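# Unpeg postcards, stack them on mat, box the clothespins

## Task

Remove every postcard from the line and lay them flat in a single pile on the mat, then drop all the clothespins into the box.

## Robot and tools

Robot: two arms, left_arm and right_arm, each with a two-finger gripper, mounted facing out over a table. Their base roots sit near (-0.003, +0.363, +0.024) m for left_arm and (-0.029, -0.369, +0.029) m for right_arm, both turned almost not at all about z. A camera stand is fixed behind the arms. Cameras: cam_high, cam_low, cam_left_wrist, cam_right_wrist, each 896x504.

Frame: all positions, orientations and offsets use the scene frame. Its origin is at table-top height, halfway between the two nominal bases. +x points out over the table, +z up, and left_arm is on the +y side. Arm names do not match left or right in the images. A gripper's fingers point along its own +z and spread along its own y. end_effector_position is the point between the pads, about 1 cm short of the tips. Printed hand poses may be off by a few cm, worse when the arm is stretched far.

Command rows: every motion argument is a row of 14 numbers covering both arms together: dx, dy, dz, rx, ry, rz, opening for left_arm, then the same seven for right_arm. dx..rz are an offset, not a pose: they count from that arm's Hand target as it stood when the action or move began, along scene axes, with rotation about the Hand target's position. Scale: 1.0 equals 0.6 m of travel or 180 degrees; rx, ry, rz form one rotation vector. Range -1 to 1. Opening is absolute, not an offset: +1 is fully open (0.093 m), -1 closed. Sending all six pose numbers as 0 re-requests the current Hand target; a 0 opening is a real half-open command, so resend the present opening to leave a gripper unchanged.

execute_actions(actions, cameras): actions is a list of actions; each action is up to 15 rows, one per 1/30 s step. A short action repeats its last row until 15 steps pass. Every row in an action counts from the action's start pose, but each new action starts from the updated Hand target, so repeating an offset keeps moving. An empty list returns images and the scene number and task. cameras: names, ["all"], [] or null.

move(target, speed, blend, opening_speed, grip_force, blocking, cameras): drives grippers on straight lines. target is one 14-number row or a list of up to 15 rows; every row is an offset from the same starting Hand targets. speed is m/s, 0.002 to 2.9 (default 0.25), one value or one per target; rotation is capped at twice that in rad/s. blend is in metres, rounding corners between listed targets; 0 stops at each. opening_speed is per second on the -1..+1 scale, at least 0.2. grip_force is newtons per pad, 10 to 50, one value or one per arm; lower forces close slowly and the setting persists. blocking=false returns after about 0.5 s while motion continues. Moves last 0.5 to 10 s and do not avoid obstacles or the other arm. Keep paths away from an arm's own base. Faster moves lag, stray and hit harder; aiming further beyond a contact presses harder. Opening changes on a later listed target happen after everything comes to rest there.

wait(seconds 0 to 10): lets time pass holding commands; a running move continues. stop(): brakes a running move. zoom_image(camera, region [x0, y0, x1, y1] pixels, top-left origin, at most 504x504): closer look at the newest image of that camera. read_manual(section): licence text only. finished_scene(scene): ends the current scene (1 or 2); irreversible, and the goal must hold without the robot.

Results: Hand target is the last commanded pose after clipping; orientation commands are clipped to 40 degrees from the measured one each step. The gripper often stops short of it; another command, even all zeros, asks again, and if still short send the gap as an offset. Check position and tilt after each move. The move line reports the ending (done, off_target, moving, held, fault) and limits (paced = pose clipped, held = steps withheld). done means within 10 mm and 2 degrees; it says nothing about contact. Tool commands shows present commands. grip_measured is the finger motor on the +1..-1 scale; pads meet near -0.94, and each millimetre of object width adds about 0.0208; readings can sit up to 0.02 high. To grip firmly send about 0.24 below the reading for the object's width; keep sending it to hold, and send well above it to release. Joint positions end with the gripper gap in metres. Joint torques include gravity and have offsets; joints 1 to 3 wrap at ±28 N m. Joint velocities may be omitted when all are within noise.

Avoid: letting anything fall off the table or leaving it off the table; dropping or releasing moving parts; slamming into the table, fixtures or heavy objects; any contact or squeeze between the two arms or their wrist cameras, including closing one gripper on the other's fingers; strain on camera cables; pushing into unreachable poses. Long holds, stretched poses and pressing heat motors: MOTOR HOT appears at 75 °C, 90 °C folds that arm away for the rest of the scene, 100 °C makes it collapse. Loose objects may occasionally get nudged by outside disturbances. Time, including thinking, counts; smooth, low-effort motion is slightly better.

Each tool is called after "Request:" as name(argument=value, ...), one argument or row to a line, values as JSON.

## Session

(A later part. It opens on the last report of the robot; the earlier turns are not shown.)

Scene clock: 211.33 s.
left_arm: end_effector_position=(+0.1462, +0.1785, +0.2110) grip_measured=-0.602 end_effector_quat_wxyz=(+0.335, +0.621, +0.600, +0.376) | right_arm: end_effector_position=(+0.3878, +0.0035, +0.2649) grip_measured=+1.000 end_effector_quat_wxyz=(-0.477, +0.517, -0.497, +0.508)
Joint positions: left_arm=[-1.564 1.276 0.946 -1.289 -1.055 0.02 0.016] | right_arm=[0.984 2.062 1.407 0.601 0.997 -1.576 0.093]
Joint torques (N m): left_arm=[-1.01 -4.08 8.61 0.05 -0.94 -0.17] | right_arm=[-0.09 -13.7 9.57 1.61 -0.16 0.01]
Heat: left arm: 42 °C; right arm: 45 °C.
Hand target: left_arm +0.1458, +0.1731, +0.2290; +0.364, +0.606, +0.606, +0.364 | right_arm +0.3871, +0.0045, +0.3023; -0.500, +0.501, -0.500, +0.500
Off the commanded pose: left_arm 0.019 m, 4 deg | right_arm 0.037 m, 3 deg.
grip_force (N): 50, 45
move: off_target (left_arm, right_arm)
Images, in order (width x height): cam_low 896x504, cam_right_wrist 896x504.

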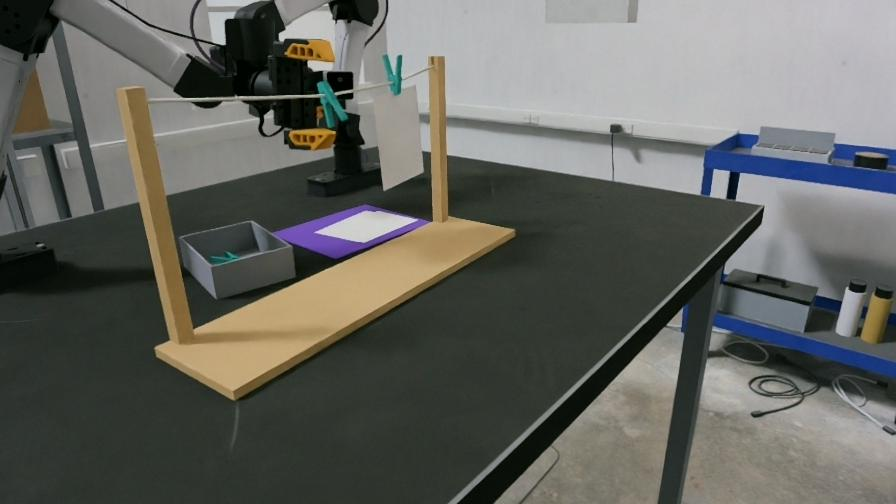

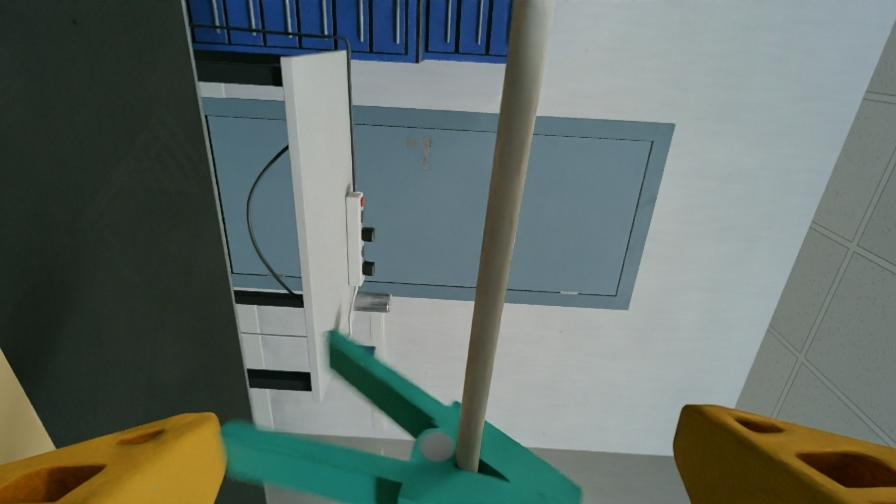

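Request:
move(
  target=[0,0,0,0,0,0,-0.6,0,0,0.05,0,0,0,1],
  speed=0.05,
  cameras=["cam_right_wrist","cam_low"],
)

Scene clock: 212.97 s.
left_arm: end_effector_position=(+0.1462, +0.1785, +0.2110) grip_measured=-0.602 end_effector_quat_wxyz=(+0.335, +0.621, +0.600, +0.376) | right_arm: end_effector_position=(+0.3891, +0.0055, +0.2937) grip_measured=+1.000 end_effector_quat_wxyz=(-0.476, +0.517, -0.497, +0.508)
Joint positions: left_arm=[-1.564 1.276 0.946 -1.289 -1.055 0.02 0.016] | right_arm=[0.984 2.031 1.483 0.492 0.997 -1.576 0.093]
Joint torques (N m): left_arm=[-0.99 -4.12 8.59 0.05 -0.95 -0.17] | right_arm=[-0.1 -13.68 9.88 1.61 -0.16 0.01]
Heat: left arm: 42 °C; right arm: 45 °C.
Hand target: left_arm +0.1458, +0.1731, +0.2290; +0.364, +0.606, +0.606, +0.364 | right_arm +0.3871, +0.0045, +0.3323; -0.500, +0.501, -0.500, +0.500
Off the commanded pose: left_arm 0.019 m, 4 deg | right_arm 0.039 m, 3 deg.
grip_force (N): 50, 45
move: off_target (left_arm, right_arm)
Images, in order (width x height): cam_low 896x504, cam_right_wrist 896x504.

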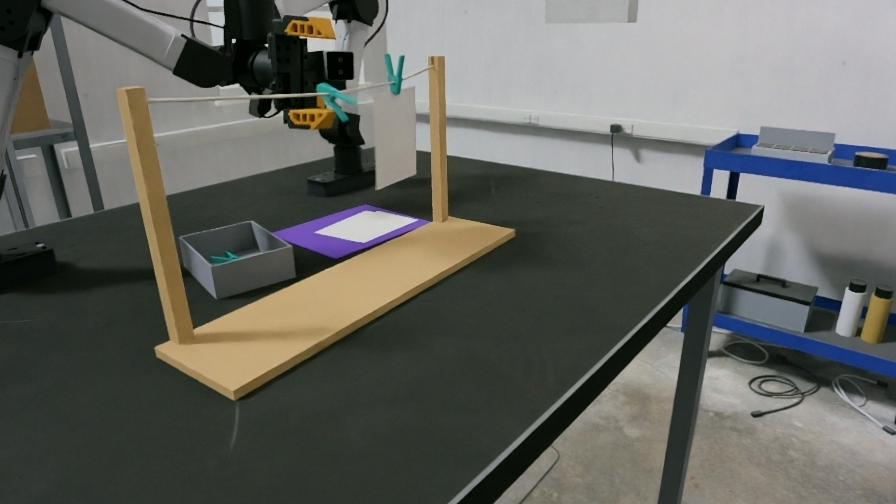

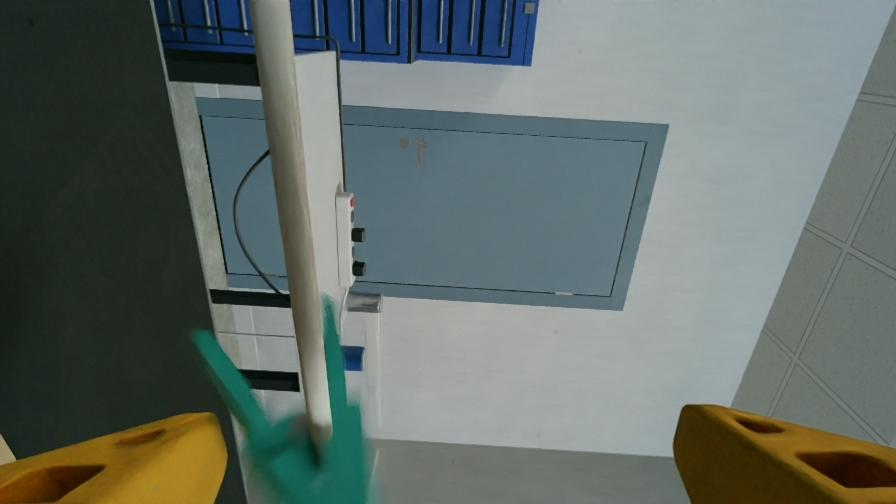

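Request:
move(
  target=[
    [0,0,0,0,0,0,-0.6,0,0,-0.11,0,0,0,1],
    [0,0,0,0,0,0,-0.6,-0.018,0,-0.11,0,0,0,1],
  ],
  speed=0.08,
)

Request:
move(
  target=[0,0,0,0,0,0,-0.6,0,0,0.06,0,0,0,1],
  speed=0.04,
  cameras=["cam_right_wrist","cam_low"],
)

Scene clock: 215.67 s.
left_arm: end_effector_position=(+0.1462, +0.1785, +0.2110) grip_measured=-0.602 end_effector_quat_wxyz=(+0.335, +0.621, +0.600, +0.376) | right_arm: end_effector_position=(+0.3774, +0.0087, +0.2434) grip_measured=+1.000 end_effector_quat_wxyz=(-0.468, +0.536, -0.488, +0.505)
Joint positions: left_arm=[-1.564 1.276 0.946 -1.289 -1.055 0.02 0.016] | right_arm=[1.005 2.073 1.359 0.618 0.997 -1.576 0.093]
Joint torques (N m): left_arm=[-0.95 -4.15 8.59 0.05 -0.94 -0.16] | right_arm=[0.57 -11.93 5.09 2.6 0.07 0.13]
Heat: left arm: 42 °C; right arm: 45 °C.
Hand target: left_arm +0.1458, +0.1731, +0.2290; +0.364, +0.606, +0.606, +0.364 | right_arm +0.3763, +0.0045, +0.2663; -0.500, +0.501, -0.500, +0.500
Off the commanded pose: left_arm 0.019 m, 4 deg | right_arm 0.023 m, 6 deg.
grip_force (N): 50, 45
move: off_target (left_arm, right_arm)

Scene clock: 217.37 s.
left_arm: end_effector_position=(+0.1462, +0.1785, +0.2110) grip_measured=-0.602 end_effector_quat_wxyz=(+0.335, +0.621, +0.600, +0.376) | right_arm: end_effector_position=(+0.3766, +0.0075, +0.2657) grip_measured=+1.000 end_effector_quat_wxyz=(+0.482, -0.522, +0.492, -0.503)
Joint positions: left_arm=[-1.564 1.276 0.946 -1.289 -1.055 0.02 0.016] | right_arm=[1.005 2.04 1.378 0.609 0.997 -1.576 0.093]
Joint torques (N m): left_arm=[-0.99 -4.12 8.58 0.05 -0.95 -0.17] | right_arm=[0.57 -13.55 9.57 1.61 0.03 0.03]
Heat: left arm: 42 °C; right arm: 46 °C.
Hand target: left_arm +0.1458, +0.1731, +0.2290; +0.364, +0.606, +0.606, +0.364 | right_arm +0.3763, +0.0045, +0.3023; +0.500, -0.501, +0.500, -0.500
Off the commanded pose: left_arm 0.019 m, 4 deg | right_arm 0.037 m, 3 deg.
grip_force (N): 50, 45
move: off_target (left_arm, right_arm)
Images, in order (width x height): cam_low 896x504, cam_right_wrist 896x504.

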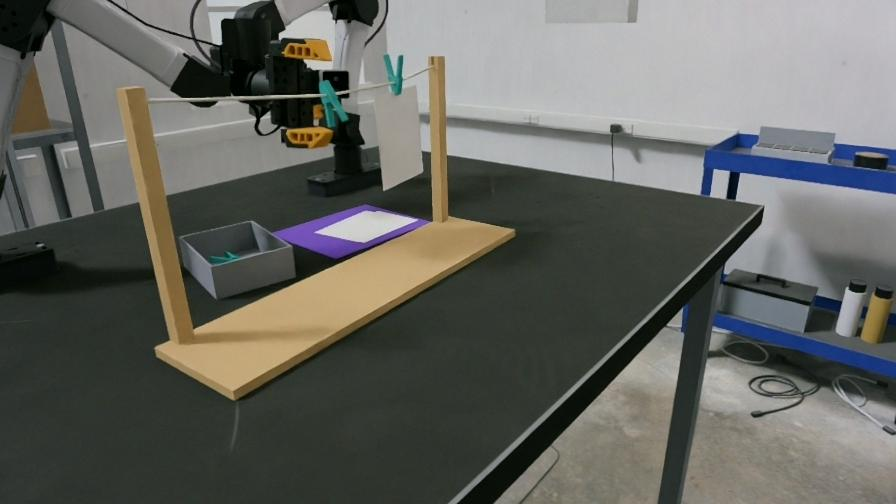

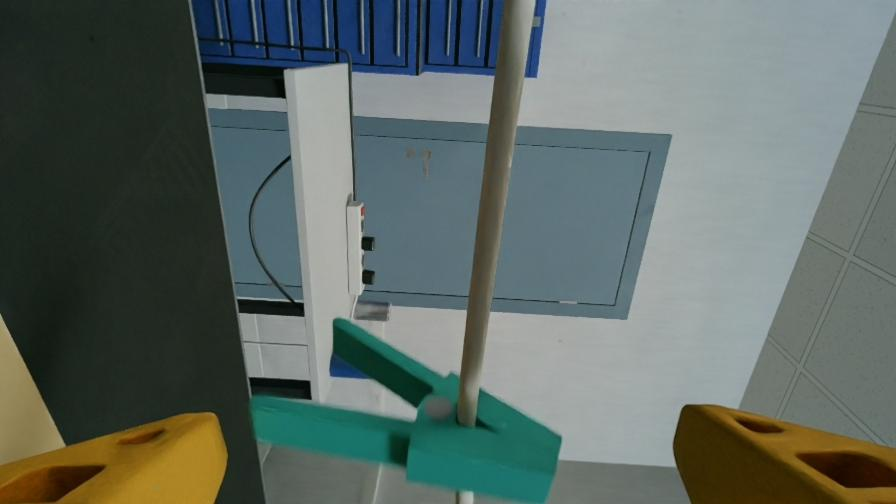

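Request:
move(
  target=[0,0,0,0,0,0,-0.6,0,0,0.03,0,0,0,1],
  speed=0.04,
  cameras=["cam_right_wrist","cam_low"],
)

Request:
zoom_image(
  camera="cam_low",
  region=[260, 30, 420, 160],
)

Scene clock: 218.87 s.
left_arm: end_effector_position=(+0.1462, +0.1785, +0.2110) grip_measured=-0.602 end_effector_quat_wxyz=(+0.335, +0.621, +0.600, +0.376) | right_arm: end_effector_position=(+0.3773, +0.0086, +0.2820) grip_measured=+1.000 end_effector_quat_wxyz=(-0.481, +0.524, -0.492, +0.503)
Joint positions: left_arm=[-1.564 1.276 0.946 -1.289 -1.055 0.02 0.016] | right_arm=[1.005 2.02 1.421 0.541 0.997 -1.576 0.093]
Joint torques (N m): left_arm=[-0.99 -4.12 8.61 0.05 -0.95 -0.16] | right_arm=[0.58 -13.55 9.8 1.61 0.03 0.04]
Heat: left arm: 43 °C; right arm: 46 °C.
Hand target: left_arm +0.1458, +0.1731, +0.2290; +0.364, +0.606, +0.606, +0.364 | right_arm +0.3763, +0.0045, +0.3203; -0.500, +0.501, -0.500, +0.500
Off the commanded pose: left_arm 0.019 m, 4 deg | right_arm 0.039 m, 4 deg.
grip_force (N): 50, 45
move: off_target (left_arm, right_arm)
Images, in order (width x height): cam_low 896x504, cam_right_wrist 896x504.

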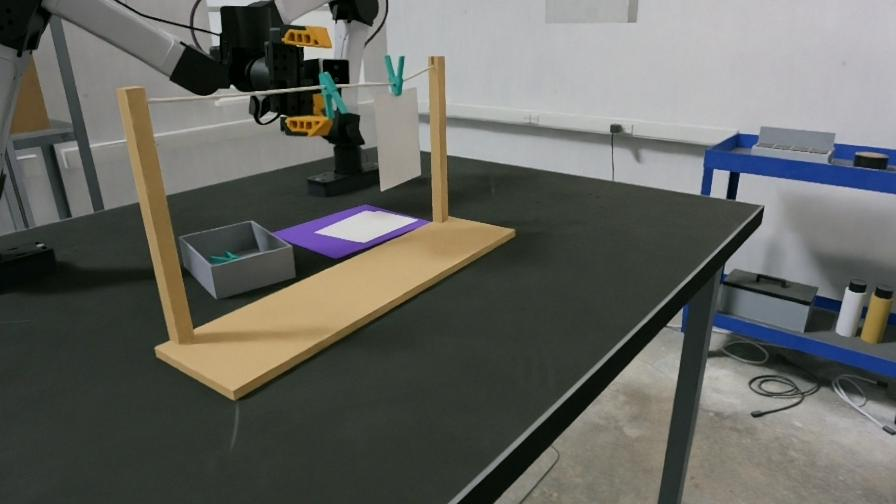

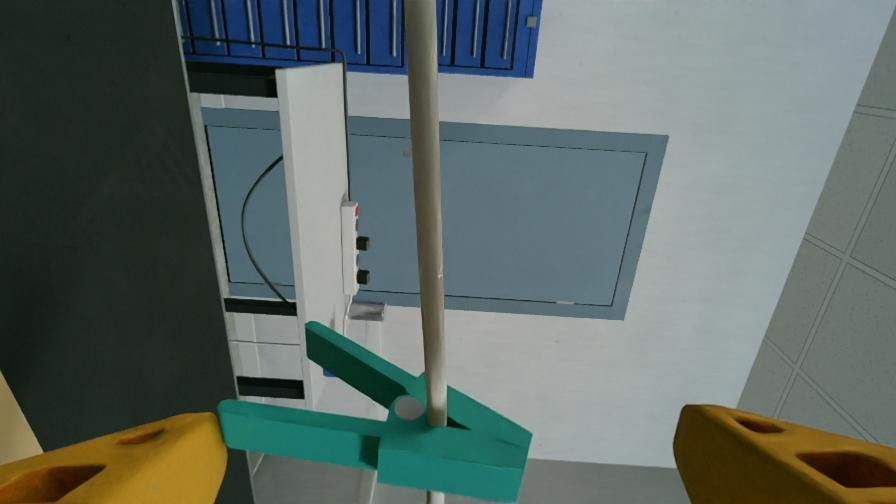

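Scaled by 3.150 from the camera's 896x504 image, which has a finer 1280x720 frame.

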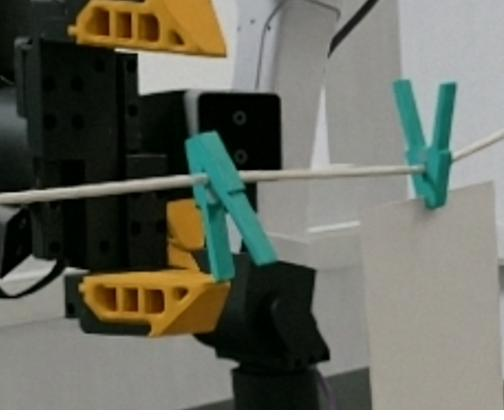

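Request:
move(
  target=[
    [0,0,0,0,0,0,-0.6,-0.04,0,0.01,0,0,0,1],
  ],
  speed=0.04,
  cameras=["cam_right_wrist","cam_low"],
)

Request:
zoom_image(
  camera="cam_low",
  region=[260, 30, 420, 160],
)

Scene clock: 220.50 s.
left_arm: end_effector_position=(+0.1462, +0.1785, +0.2110) grip_measured=-0.602 end_effector_quat_wxyz=(+0.335, +0.621, +0.600, +0.376) | right_arm: end_effector_position=(+0.3550, +0.0170, +0.3041) grip_measured=+1.000 end_effector_quat_wxyz=(+0.499, -0.516, +0.489, -0.496)
Joint positions: left_arm=[-1.564 1.276 0.946 -1.289 -1.055 0.02 0.016] | right_arm=[1.054 1.974 1.421 0.532 1.026 -1.576 0.093]
Joint torques (N m): left_arm=[-0.98 -4.1 8.61 0.05 -0.95 -0.15] | right_arm=[0.39 -13.27 6.34 1.6 0.19 0.04]
Heat: left arm: 43 °C; right arm: 46 °C.
Hand target: left_arm +0.1458, +0.1731, +0.2290; +0.364, +0.606, +0.606, +0.364 | right_arm +0.3523, +0.0045, +0.3263; +0.500, -0.501, +0.500, -0.500
Off the commanded pose: left_arm 0.019 m, 4 deg | right_arm 0.026 m, 2 deg.
grip_force (N): 50, 45
move: off_target (left_arm, right_arm)
Images, in order (width x height): cam_low 896x504, cam_right_wrist 896x504.

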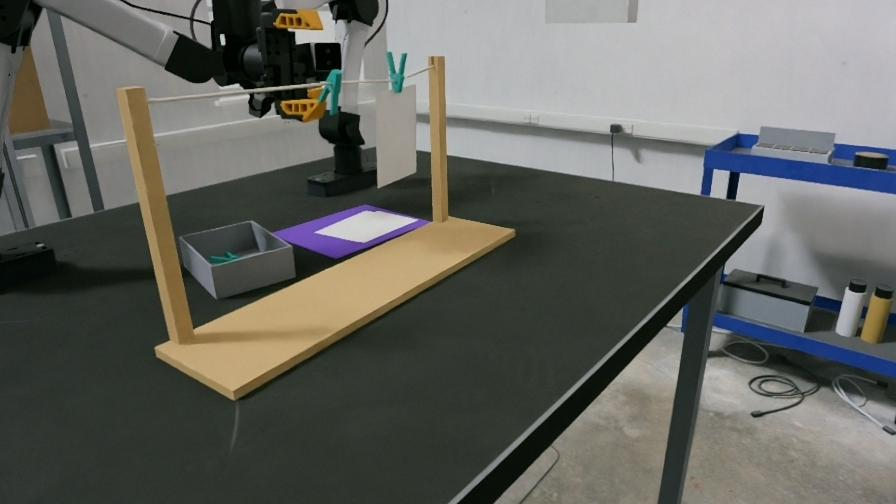

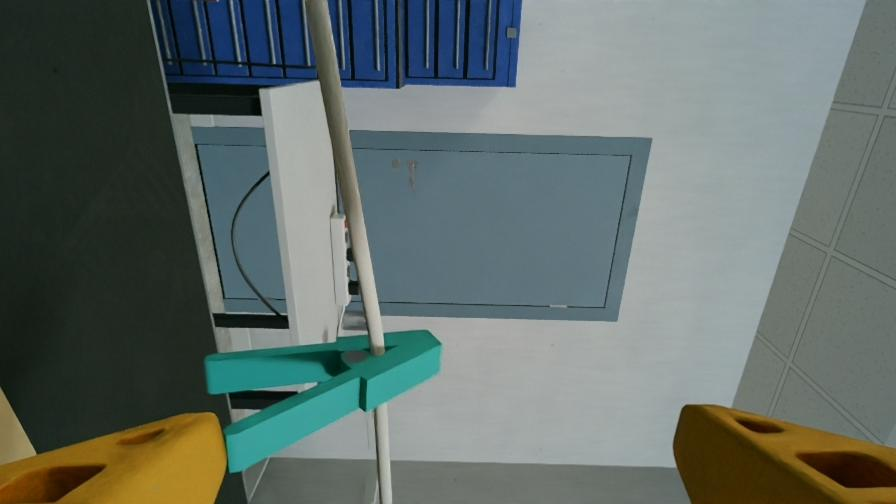

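Scaled by 3.150 from the camera's 896x504 image, which has a finer 1280x720 frame.

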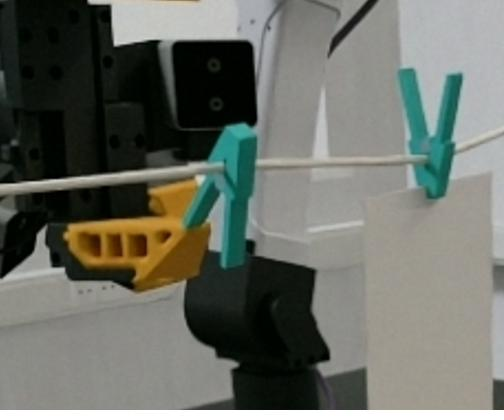

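Request:
move(
  target=[
    [0,0,0,0,0,0,-0.6,-0.01,-0.01,0.06,0,0,0,1],
  ],
  speed=0.04,
  cameras=["cam_right_wrist","cam_low"],
)

Request:
zoom_image(
  camera="cam_low",
  region=[260, 30, 420, 160],
)

Scene clock: 222.70 s.
left_arm: end_effector_position=(+0.1462, +0.1785, +0.2110) grip_measured=-0.602 end_effector_quat_wxyz=(+0.335, +0.621, +0.600, +0.376) | right_arm: end_effector_position=(+0.3489, +0.0088, +0.3264) grip_measured=+1.000 end_effector_quat_wxyz=(+0.488, -0.527, +0.486, -0.498)
Joint positions: left_arm=[-1.564 1.276 0.946 -1.289 -1.055 0.02 0.016] | right_arm=[1.057 1.91 1.444 0.412 1.029 -1.576 0.093]
Joint torques (N m): left_arm=[-0.99 -4.1 8.58 0.04 -0.94 -0.16] | right_arm=[0.58 -12.49 10.02 1.59 0.22 0.03]
Heat: left arm: 43 °C; right arm: 46 °C.
Hand target: left_arm +0.1458, +0.1731, +0.2290; +0.364, +0.606, +0.606, +0.364 | right_arm +0.3463, -0.0015, +0.3623; +0.500, -0.501, +0.500, -0.500
Off the commanded pose: left_arm 0.019 m, 4 deg | right_arm 0.037 m, 4 deg.
grip_force (N): 50, 45
move: off_target (left_arm, right_arm)
Images, in order (width x height): cam_low 896x504, cam_right_wrist 896x504.

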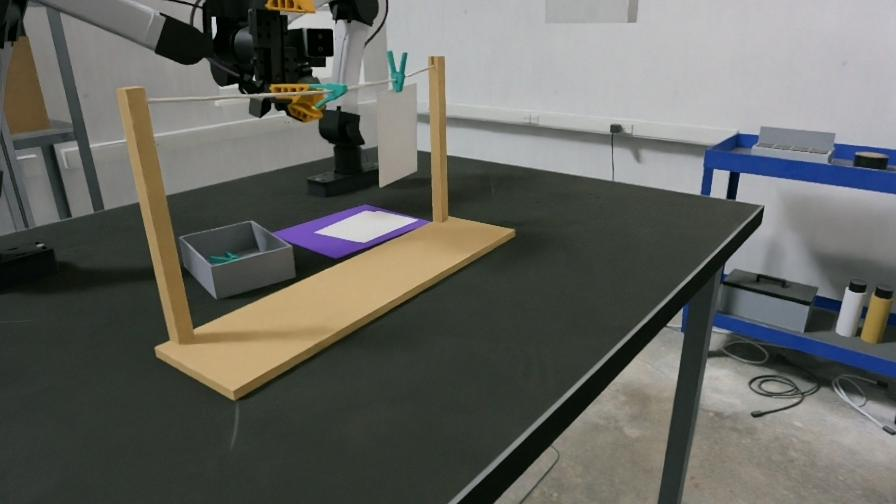

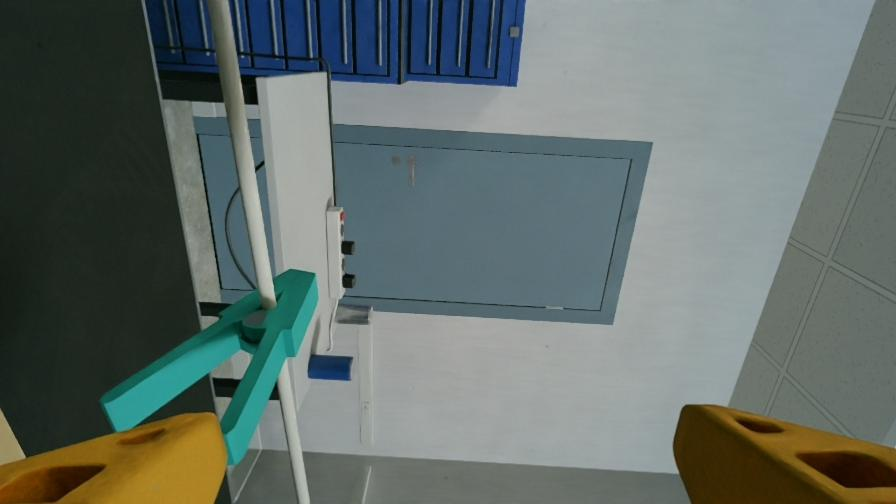

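Scaled by 3.150 from the camera's 896x504 image, which has a finer 1280x720 frame.

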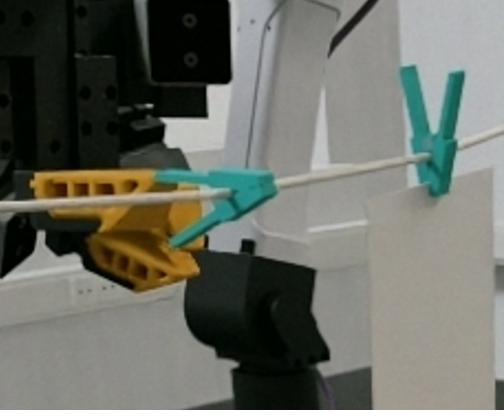

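Request:
zoom_image(
  camera="cam_right_wrist",
  region=[60, 220, 360, 504],
)

Request:
execute_actions(
  actions=[],
  cameras=["cam_left_wrist"],
)

Scaled by 1.680 from the camera's 896x504 image, which has a finer 1280x720 frame.

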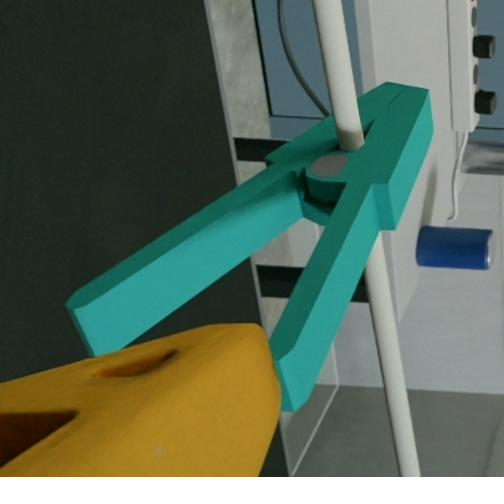

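Scene clock: 222.87 s.
left_arm: end_effector_position=(+0.1462, +0.1785, +0.2110) grip_measured=-0.602 end_effector_quat_wxyz=(+0.335, +0.621, +0.600, +0.376) | right_arm: end_effector_position=(+0.3489, +0.0088, +0.3264) grip_measured=+1.000 end_effector_quat_wxyz=(+0.488, -0.527, +0.486, -0.498)
Joint positions: left_arm=[-1.564 1.276 0.946 -1.289 -1.055 0.02 0.016] | right_arm=[1.057 1.91 1.444 0.412 1.029 -1.576 0.093]
Joint velocities: within noise
Joint torques (N m): left_arm=[-1.01 -4.1 8.54 0.06 -0.94 -0.16] | right_arm=[0.58 -12.55 9.95 1.59 0.23 0.03]
Heat: left arm: 43 °C; right arm: 46 °C.
Hand target: left_arm +0.1458, +0.1731, +0.2290; +0.364, +0.606, +0.606, +0.364 | right_arm +0.3463, -0.0015, +0.3623; +0.500, -0.501, +0.500, -0.500
Tool commands: left_gripper/opening=-0.6 right_gripper/opening=+1.0
Off the commanded pose: left_arm 0.019 m, 4 deg | right_arm 0.037 m, 4 deg.
grip_force (N): 50, 45
Images, in order (width x height): cam_left_wrist 896x504.

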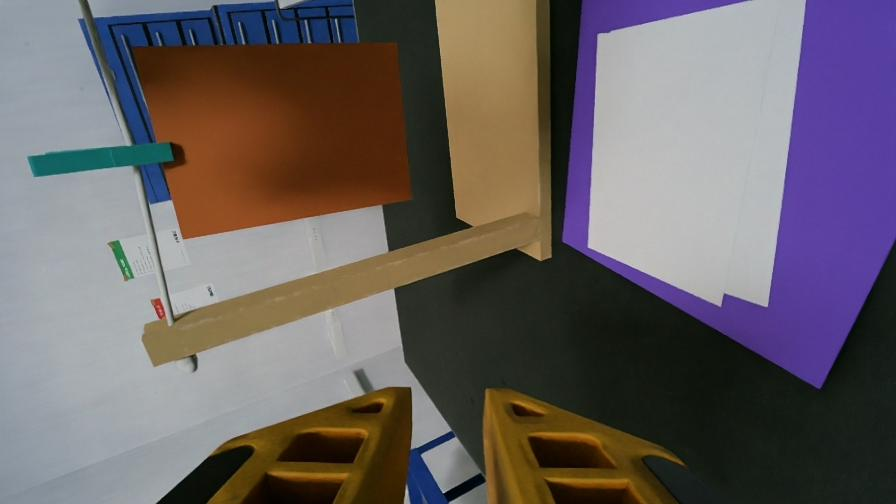

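Request:
move(
  target=[
    [0,0,0,0,0,0,-0.6,-0.133,0,0,0,0,0,1],
    [0,0,0,0,0,0,-0.6,-0.094,-0.148,-0.137,0.465,0.217,0.217,0.2],
  ],
  speed=[0.15,0.4],
  cameras=["cam_right_wrist","cam_low","cam_high"],
)

Scene clock: 231.33 s.
left_arm: end_effector_position=(+0.1462, +0.1785, +0.2110) grip_measured=-0.602 end_effector_quat_wxyz=(+0.335, +0.621, +0.600, +0.376) | right_arm: end_effector_position=(+0.2933, -0.0933, +0.2647) grip_measured=+0.202 end_effector_quat_wxyz=(+0.621, -0.300, +0.667, +0.283)
Joint positions: left_arm=[-1.564 1.276 0.946 -1.289 -1.055 0.02 0.016] | right_arm=[0.614 1.35 0.62 0.659 -0.233 -0.011 0.055]
Joint torques (N m): left_arm=[-1.03 -4.12 8.61 0.06 -0.93 -0.16] | right_arm=[-0.09 -4.23 5.14 2.97 -0.21 0.15]
Heat: left arm: 43 °C; right arm: 46 °C.
Hand target: left_arm +0.1458, +0.1731, +0.2290; +0.364, +0.606, +0.606, +0.364 | right_arm +0.2899, -0.0903, +0.2801; +0.641, -0.299, +0.640, +0.299
Off the commanded pose: left_arm 0.019 m, 4 deg | right_arm 0.016 m, 4 deg.
grip_force (N): 50, 45
move: off_target (left_arm, right_arm); target 2's new opening was sent with right_arm's hand 0.016 m and 4 deg from that target
Images, in order (width x height): cam_high 896x504, cam_low 896x504, cam_right_wrist 896x504.

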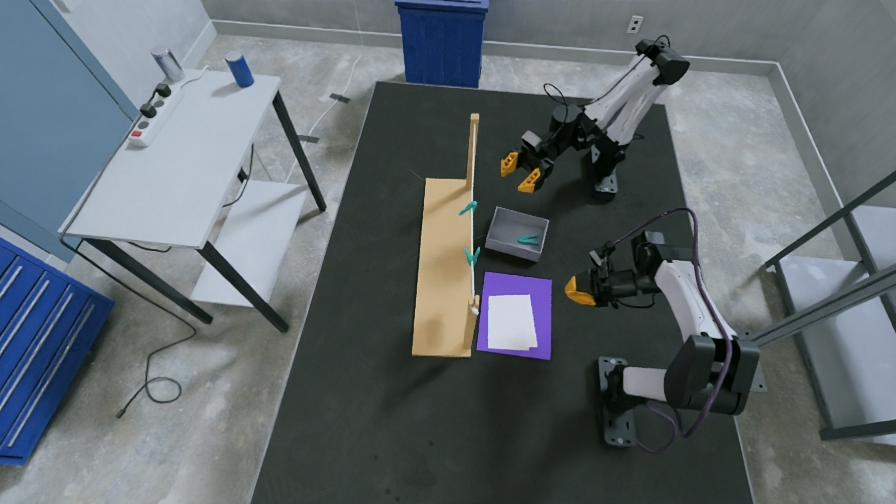

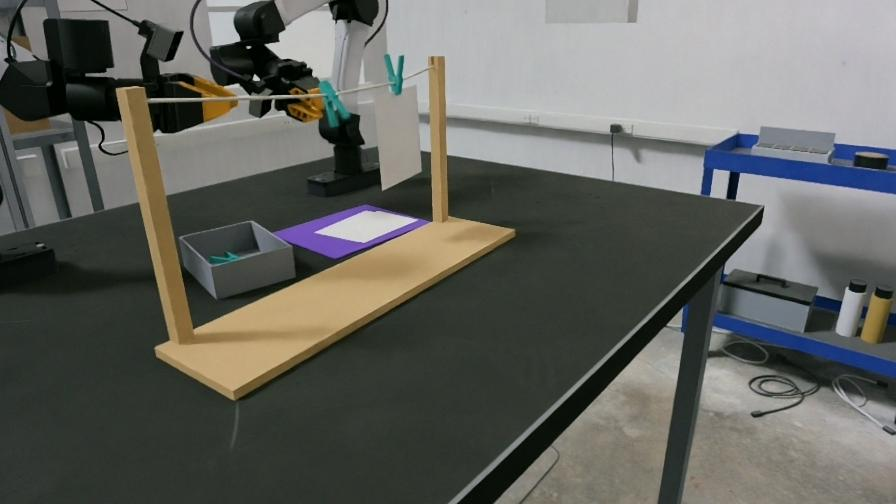

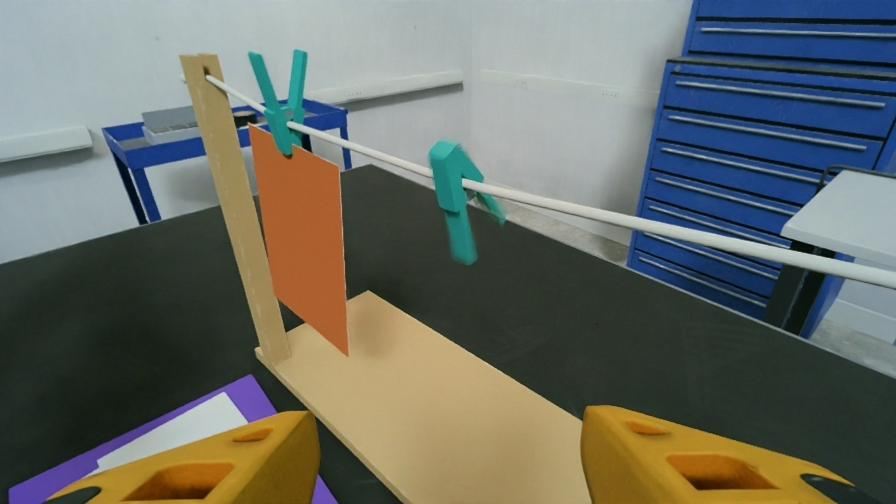

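Request:
move(
  target=[0,0,0,0,0,0,-0.6,0.082,0.057,-0.055,0.051,-0.043,0,0.4],
  speed=0.15,
  cameras=["cam_right_wrist","cam_low"],
)

Scene clock: 233.70 s.
left_arm: end_effector_position=(+0.1462, +0.1785, +0.2110) grip_measured=-0.602 end_effector_quat_wxyz=(+0.335, +0.621, +0.600, +0.376) | right_arm: end_effector_position=(+0.3367, -0.0601, +0.2139) grip_measured=+0.398 end_effector_quat_wxyz=(+0.671, -0.275, +0.612, +0.316)
Joint positions: left_arm=[-1.564 1.276 0.946 -1.289 -1.055 0.02 0.016] | right_arm=[0.614 1.859 0.663 1.299 -0.245 0.043 0.064]
Joint torques (N m): left_arm=[-0.95 -4.11 8.54 0.04 -0.95 -0.16] | right_arm=[-0.03 -6.9 7.38 2.88 -0.1 0.15]
Heat: left arm: 43 °C; right arm: 45 °C.
Hand target: left_arm +0.1458, +0.1731, +0.2290; +0.364, +0.606, +0.606, +0.364 | right_arm +0.3391, -0.0561, +0.2471; +0.705, -0.266, +0.569, +0.329
Off the commanded pose: left_arm 0.019 m, 4 deg | right_arm 0.033 m, 7 deg.
grip_force (N): 50, 45
move: off_target (left_arm, right_arm)
Images, in order (width x height): cam_low 896x504, cam_right_wrist 896x504.

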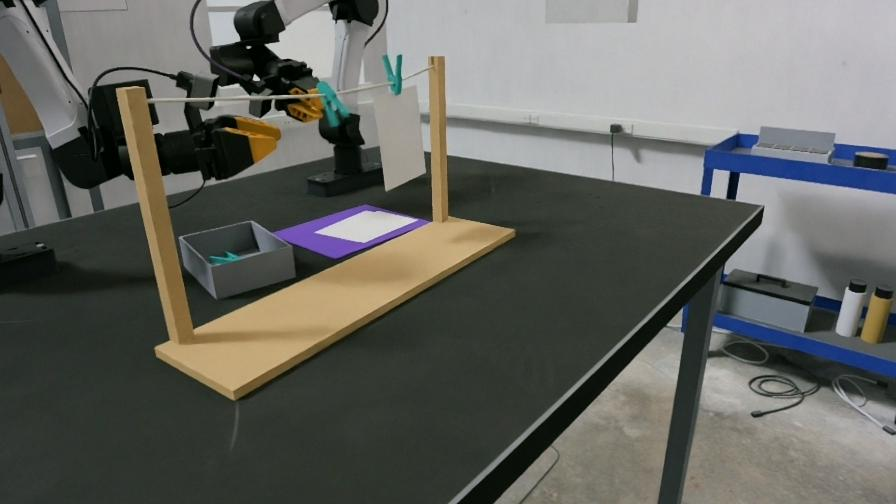

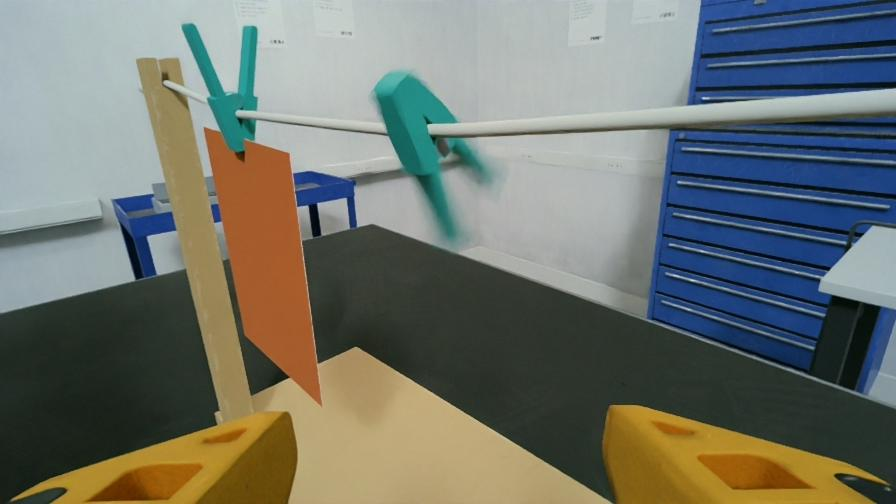

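Request:
move(
  target=[0,0,0,0,0,0,-0.6,0.105,0.108,0.04,0,0,0,0.4],
  speed=0.08,
  cameras=["cam_right_wrist","cam_low"],
)

Request:
zoom_image(
  camera="cam_low",
  region=[260, 30, 420, 160],
)

Scene clock: 236.20 s.
left_arm: end_effector_position=(+0.1462, +0.1785, +0.2110) grip_measured=-0.602 end_effector_quat_wxyz=(+0.335, +0.621, +0.600, +0.376) | right_arm: end_effector_position=(+0.3976, +0.0026, +0.2582) grip_measured=+0.398 end_effector_quat_wxyz=(+0.699, -0.274, +0.571, +0.331)
Joint positions: left_arm=[-1.564 1.276 0.946 -1.289 -1.055 0.02 0.016] | right_arm=[0.645 2.051 1.089 1.165 -0.238 0.043 0.064]
Joint torques (N m): left_arm=[-0.98 -4.14 8.58 0.05 -0.94 -0.15] | right_arm=[0.65 -9.28 8.76 1.74 0.23 0.07]
Heat: left arm: 43 °C; right arm: 45 °C.
Hand target: left_arm +0.1458, +0.1731, +0.2290; +0.364, +0.606, +0.606, +0.364 | right_arm +0.4021, +0.0087, +0.2711; +0.705, -0.266, +0.569, +0.329
Off the commanded pose: left_arm 0.019 m, 4 deg | right_arm 0.015 m, 1 deg.
grip_force (N): 50, 45
move: off_target (left_arm, right_arm)
Images, in order (width x height): cam_low 896x504, cam_right_wrist 896x504.

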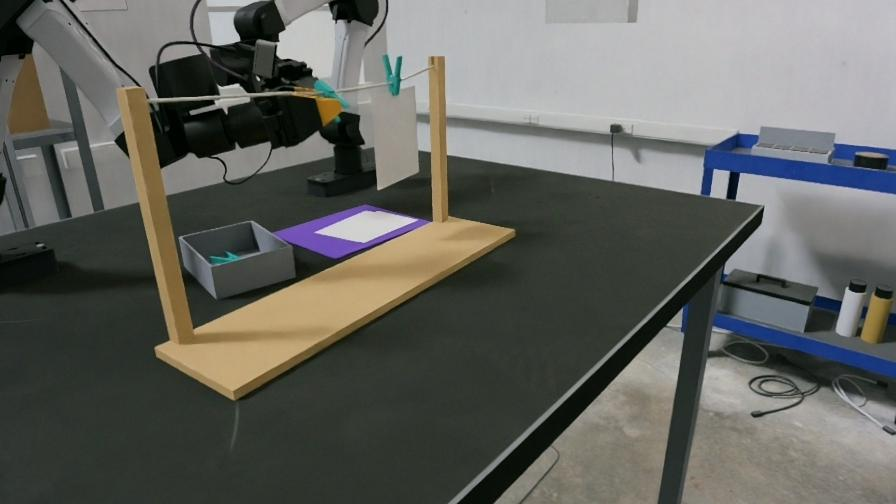

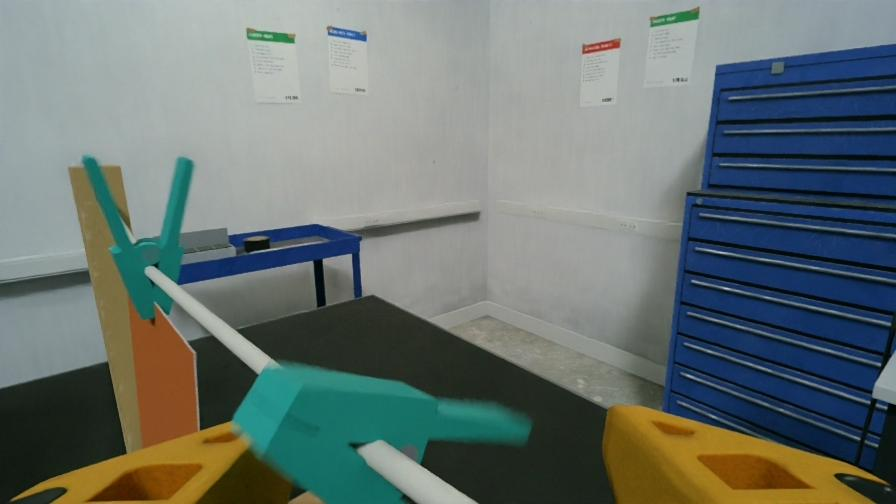

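Scaled by 3.150 from the camera's 896x504 image, which has a finer 1280x720 frame.

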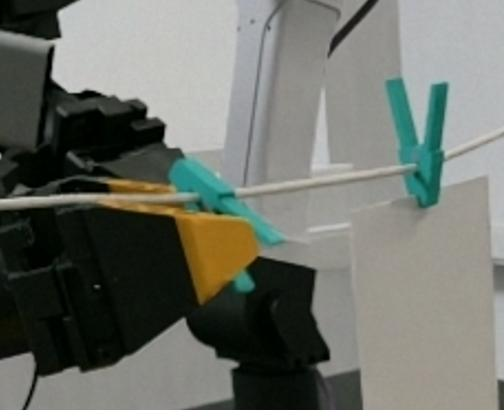

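Request:
move(
  target=[
    [0,0,0,0,0,0,-0.6,0,0,-0.055,0,0,0,0.4],
  ],
  speed=0.08,
  cameras=["cam_right_wrist","cam_low"],
)

Request:
zoom_image(
  camera="cam_low",
  region=[260, 30, 420, 160],
)

Scene clock: 237.47 s.
left_arm: end_effector_position=(+0.1462, +0.1785, +0.2110) grip_measured=-0.602 end_effector_quat_wxyz=(+0.335, +0.621, +0.600, +0.376) | right_arm: end_effector_position=(+0.4041, +0.0072, +0.2117) grip_measured=+0.398 end_effector_quat_wxyz=(+0.674, -0.280, +0.602, +0.325)
Joint positions: left_arm=[-1.564 1.276 0.946 -1.289 -1.055 0.02 0.016] | right_arm=[0.645 2.138 1.089 1.172 -0.236 0.043 0.064]
Joint torques (N m): left_arm=[-0.98 -4.11 8.59 0.05 -0.94 -0.15] | right_arm=[0.59 -9.95 5.72 2.86 0.2 0.08]
Heat: left arm: 43 °C; right arm: 45 °C.
Hand target: left_arm +0.1458, +0.1731, +0.2290; +0.364, +0.606, +0.606, +0.364 | right_arm +0.4021, +0.0087, +0.2381; +0.705, -0.266, +0.569, +0.329
Off the commanded pose: left_arm 0.019 m, 4 deg | right_arm 0.026 m, 5 deg.
grip_force (N): 50, 45
move: off_target (left_arm, right_arm)
Images, in order (width x height): cam_low 896x504, cam_right_wrist 896x504.

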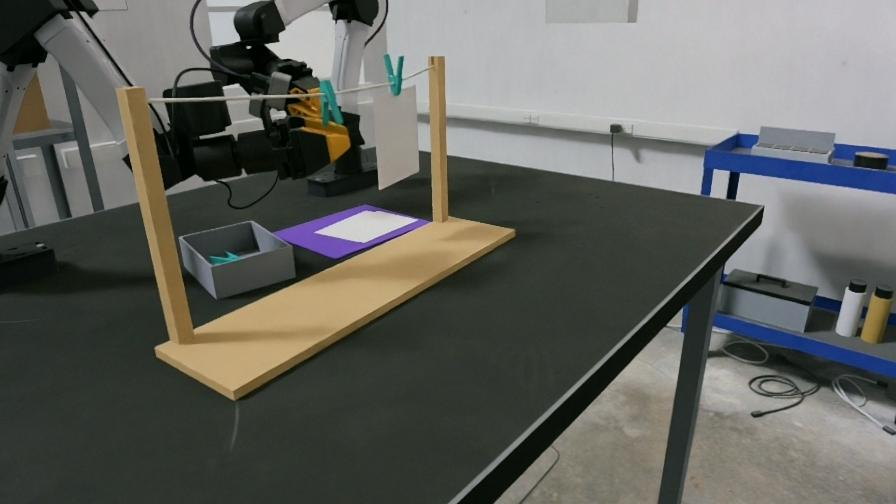

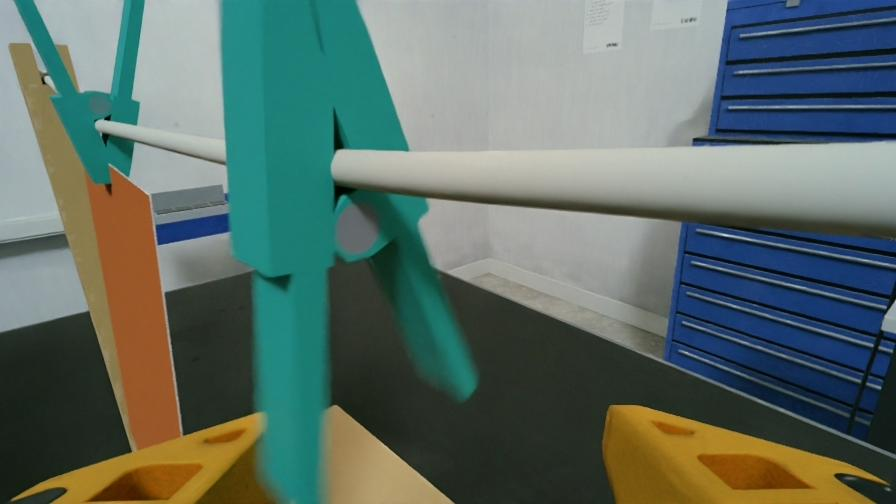

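Scaled by 3.150 from the camera's 896x504 image, which has a finer 1280x720 frame.

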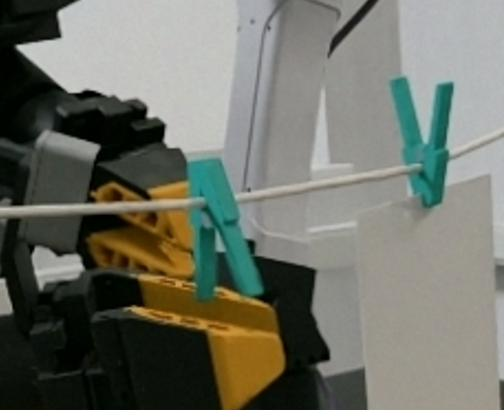

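Request:
move(
  target=[
    [0,0,0,0,0,0,-0.6,-0.025,0.022,0,0,0,0,0.4],
    [0,0,0,0,0,0,-0.6,-0.025,0.022,0.015,0,0,0,0.4],
  ],
  speed=0.06,
  cameras=["cam_right_wrist","cam_low"],
)

Request:
zoom_image(
  camera="cam_low",
  region=[260, 30, 420, 160],
)

Scene clock: 239.20 s.
left_arm: end_effector_position=(+0.1462, +0.1785, +0.2110) grip_measured=-0.602 end_effector_quat_wxyz=(+0.335, +0.621, +0.600, +0.376) | right_arm: end_effector_position=(+0.3857, +0.0289, +0.2130) grip_measured=+0.398 end_effector_quat_wxyz=(+0.672, -0.283, +0.598, +0.333)
Joint positions: left_arm=[-1.564 1.276 0.946 -1.289 -1.055 0.02 0.016] | right_arm=[0.707 2.138 1.089 1.176 -0.19 0.043 0.064]
Joint torques (N m): left_arm=[-0.99 -4.12 8.58 0.04 -0.94 -0.16] | right_arm=[0.4 -12.59 5.15 2.59 0.22 -0.02]
Heat: left arm: 44 °C; right arm: 45 °C.
Hand target: left_arm +0.1458, +0.1731, +0.2290; +0.364, +0.606, +0.606, +0.364 | right_arm +0.3871, +0.0219, +0.2471; +0.705, -0.266, +0.569, +0.329
Off the commanded pose: left_arm 0.019 m, 4 deg | right_arm 0.035 m, 5 deg.
grip_force (N): 50, 45
move: off_target (left_arm, right_arm)
Images, in order (width x height): cam_low 896x504, cam_right_wrist 896x504.

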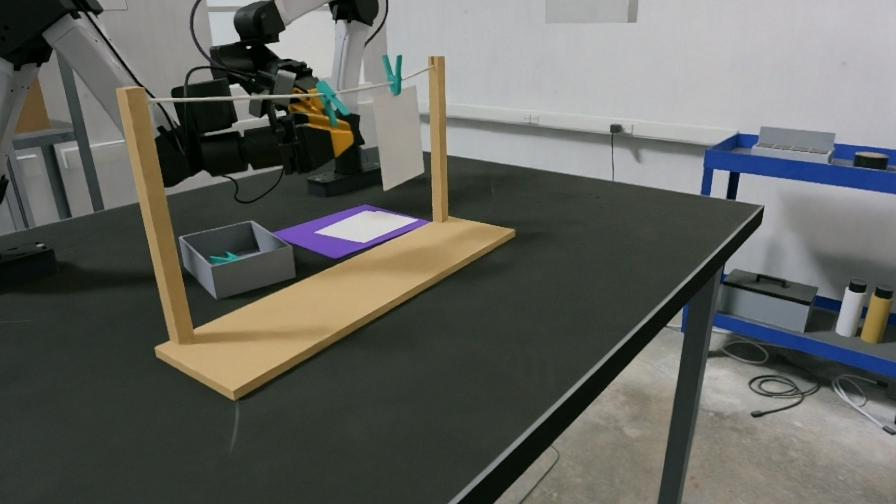

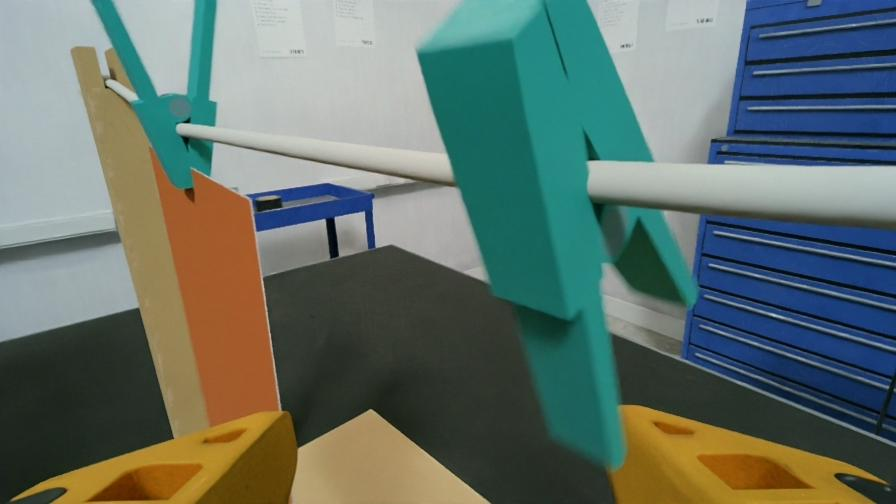

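Scaled by 3.150 from the camera's 896x504 image, which has a finer 1280x720 frame.

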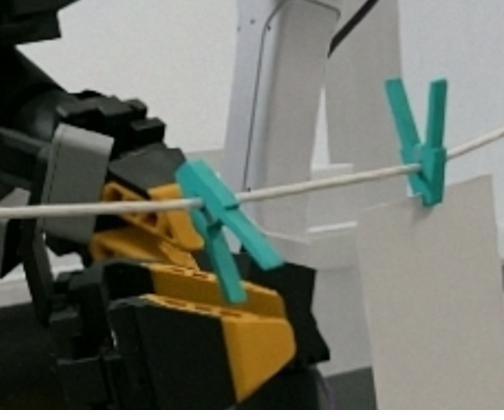

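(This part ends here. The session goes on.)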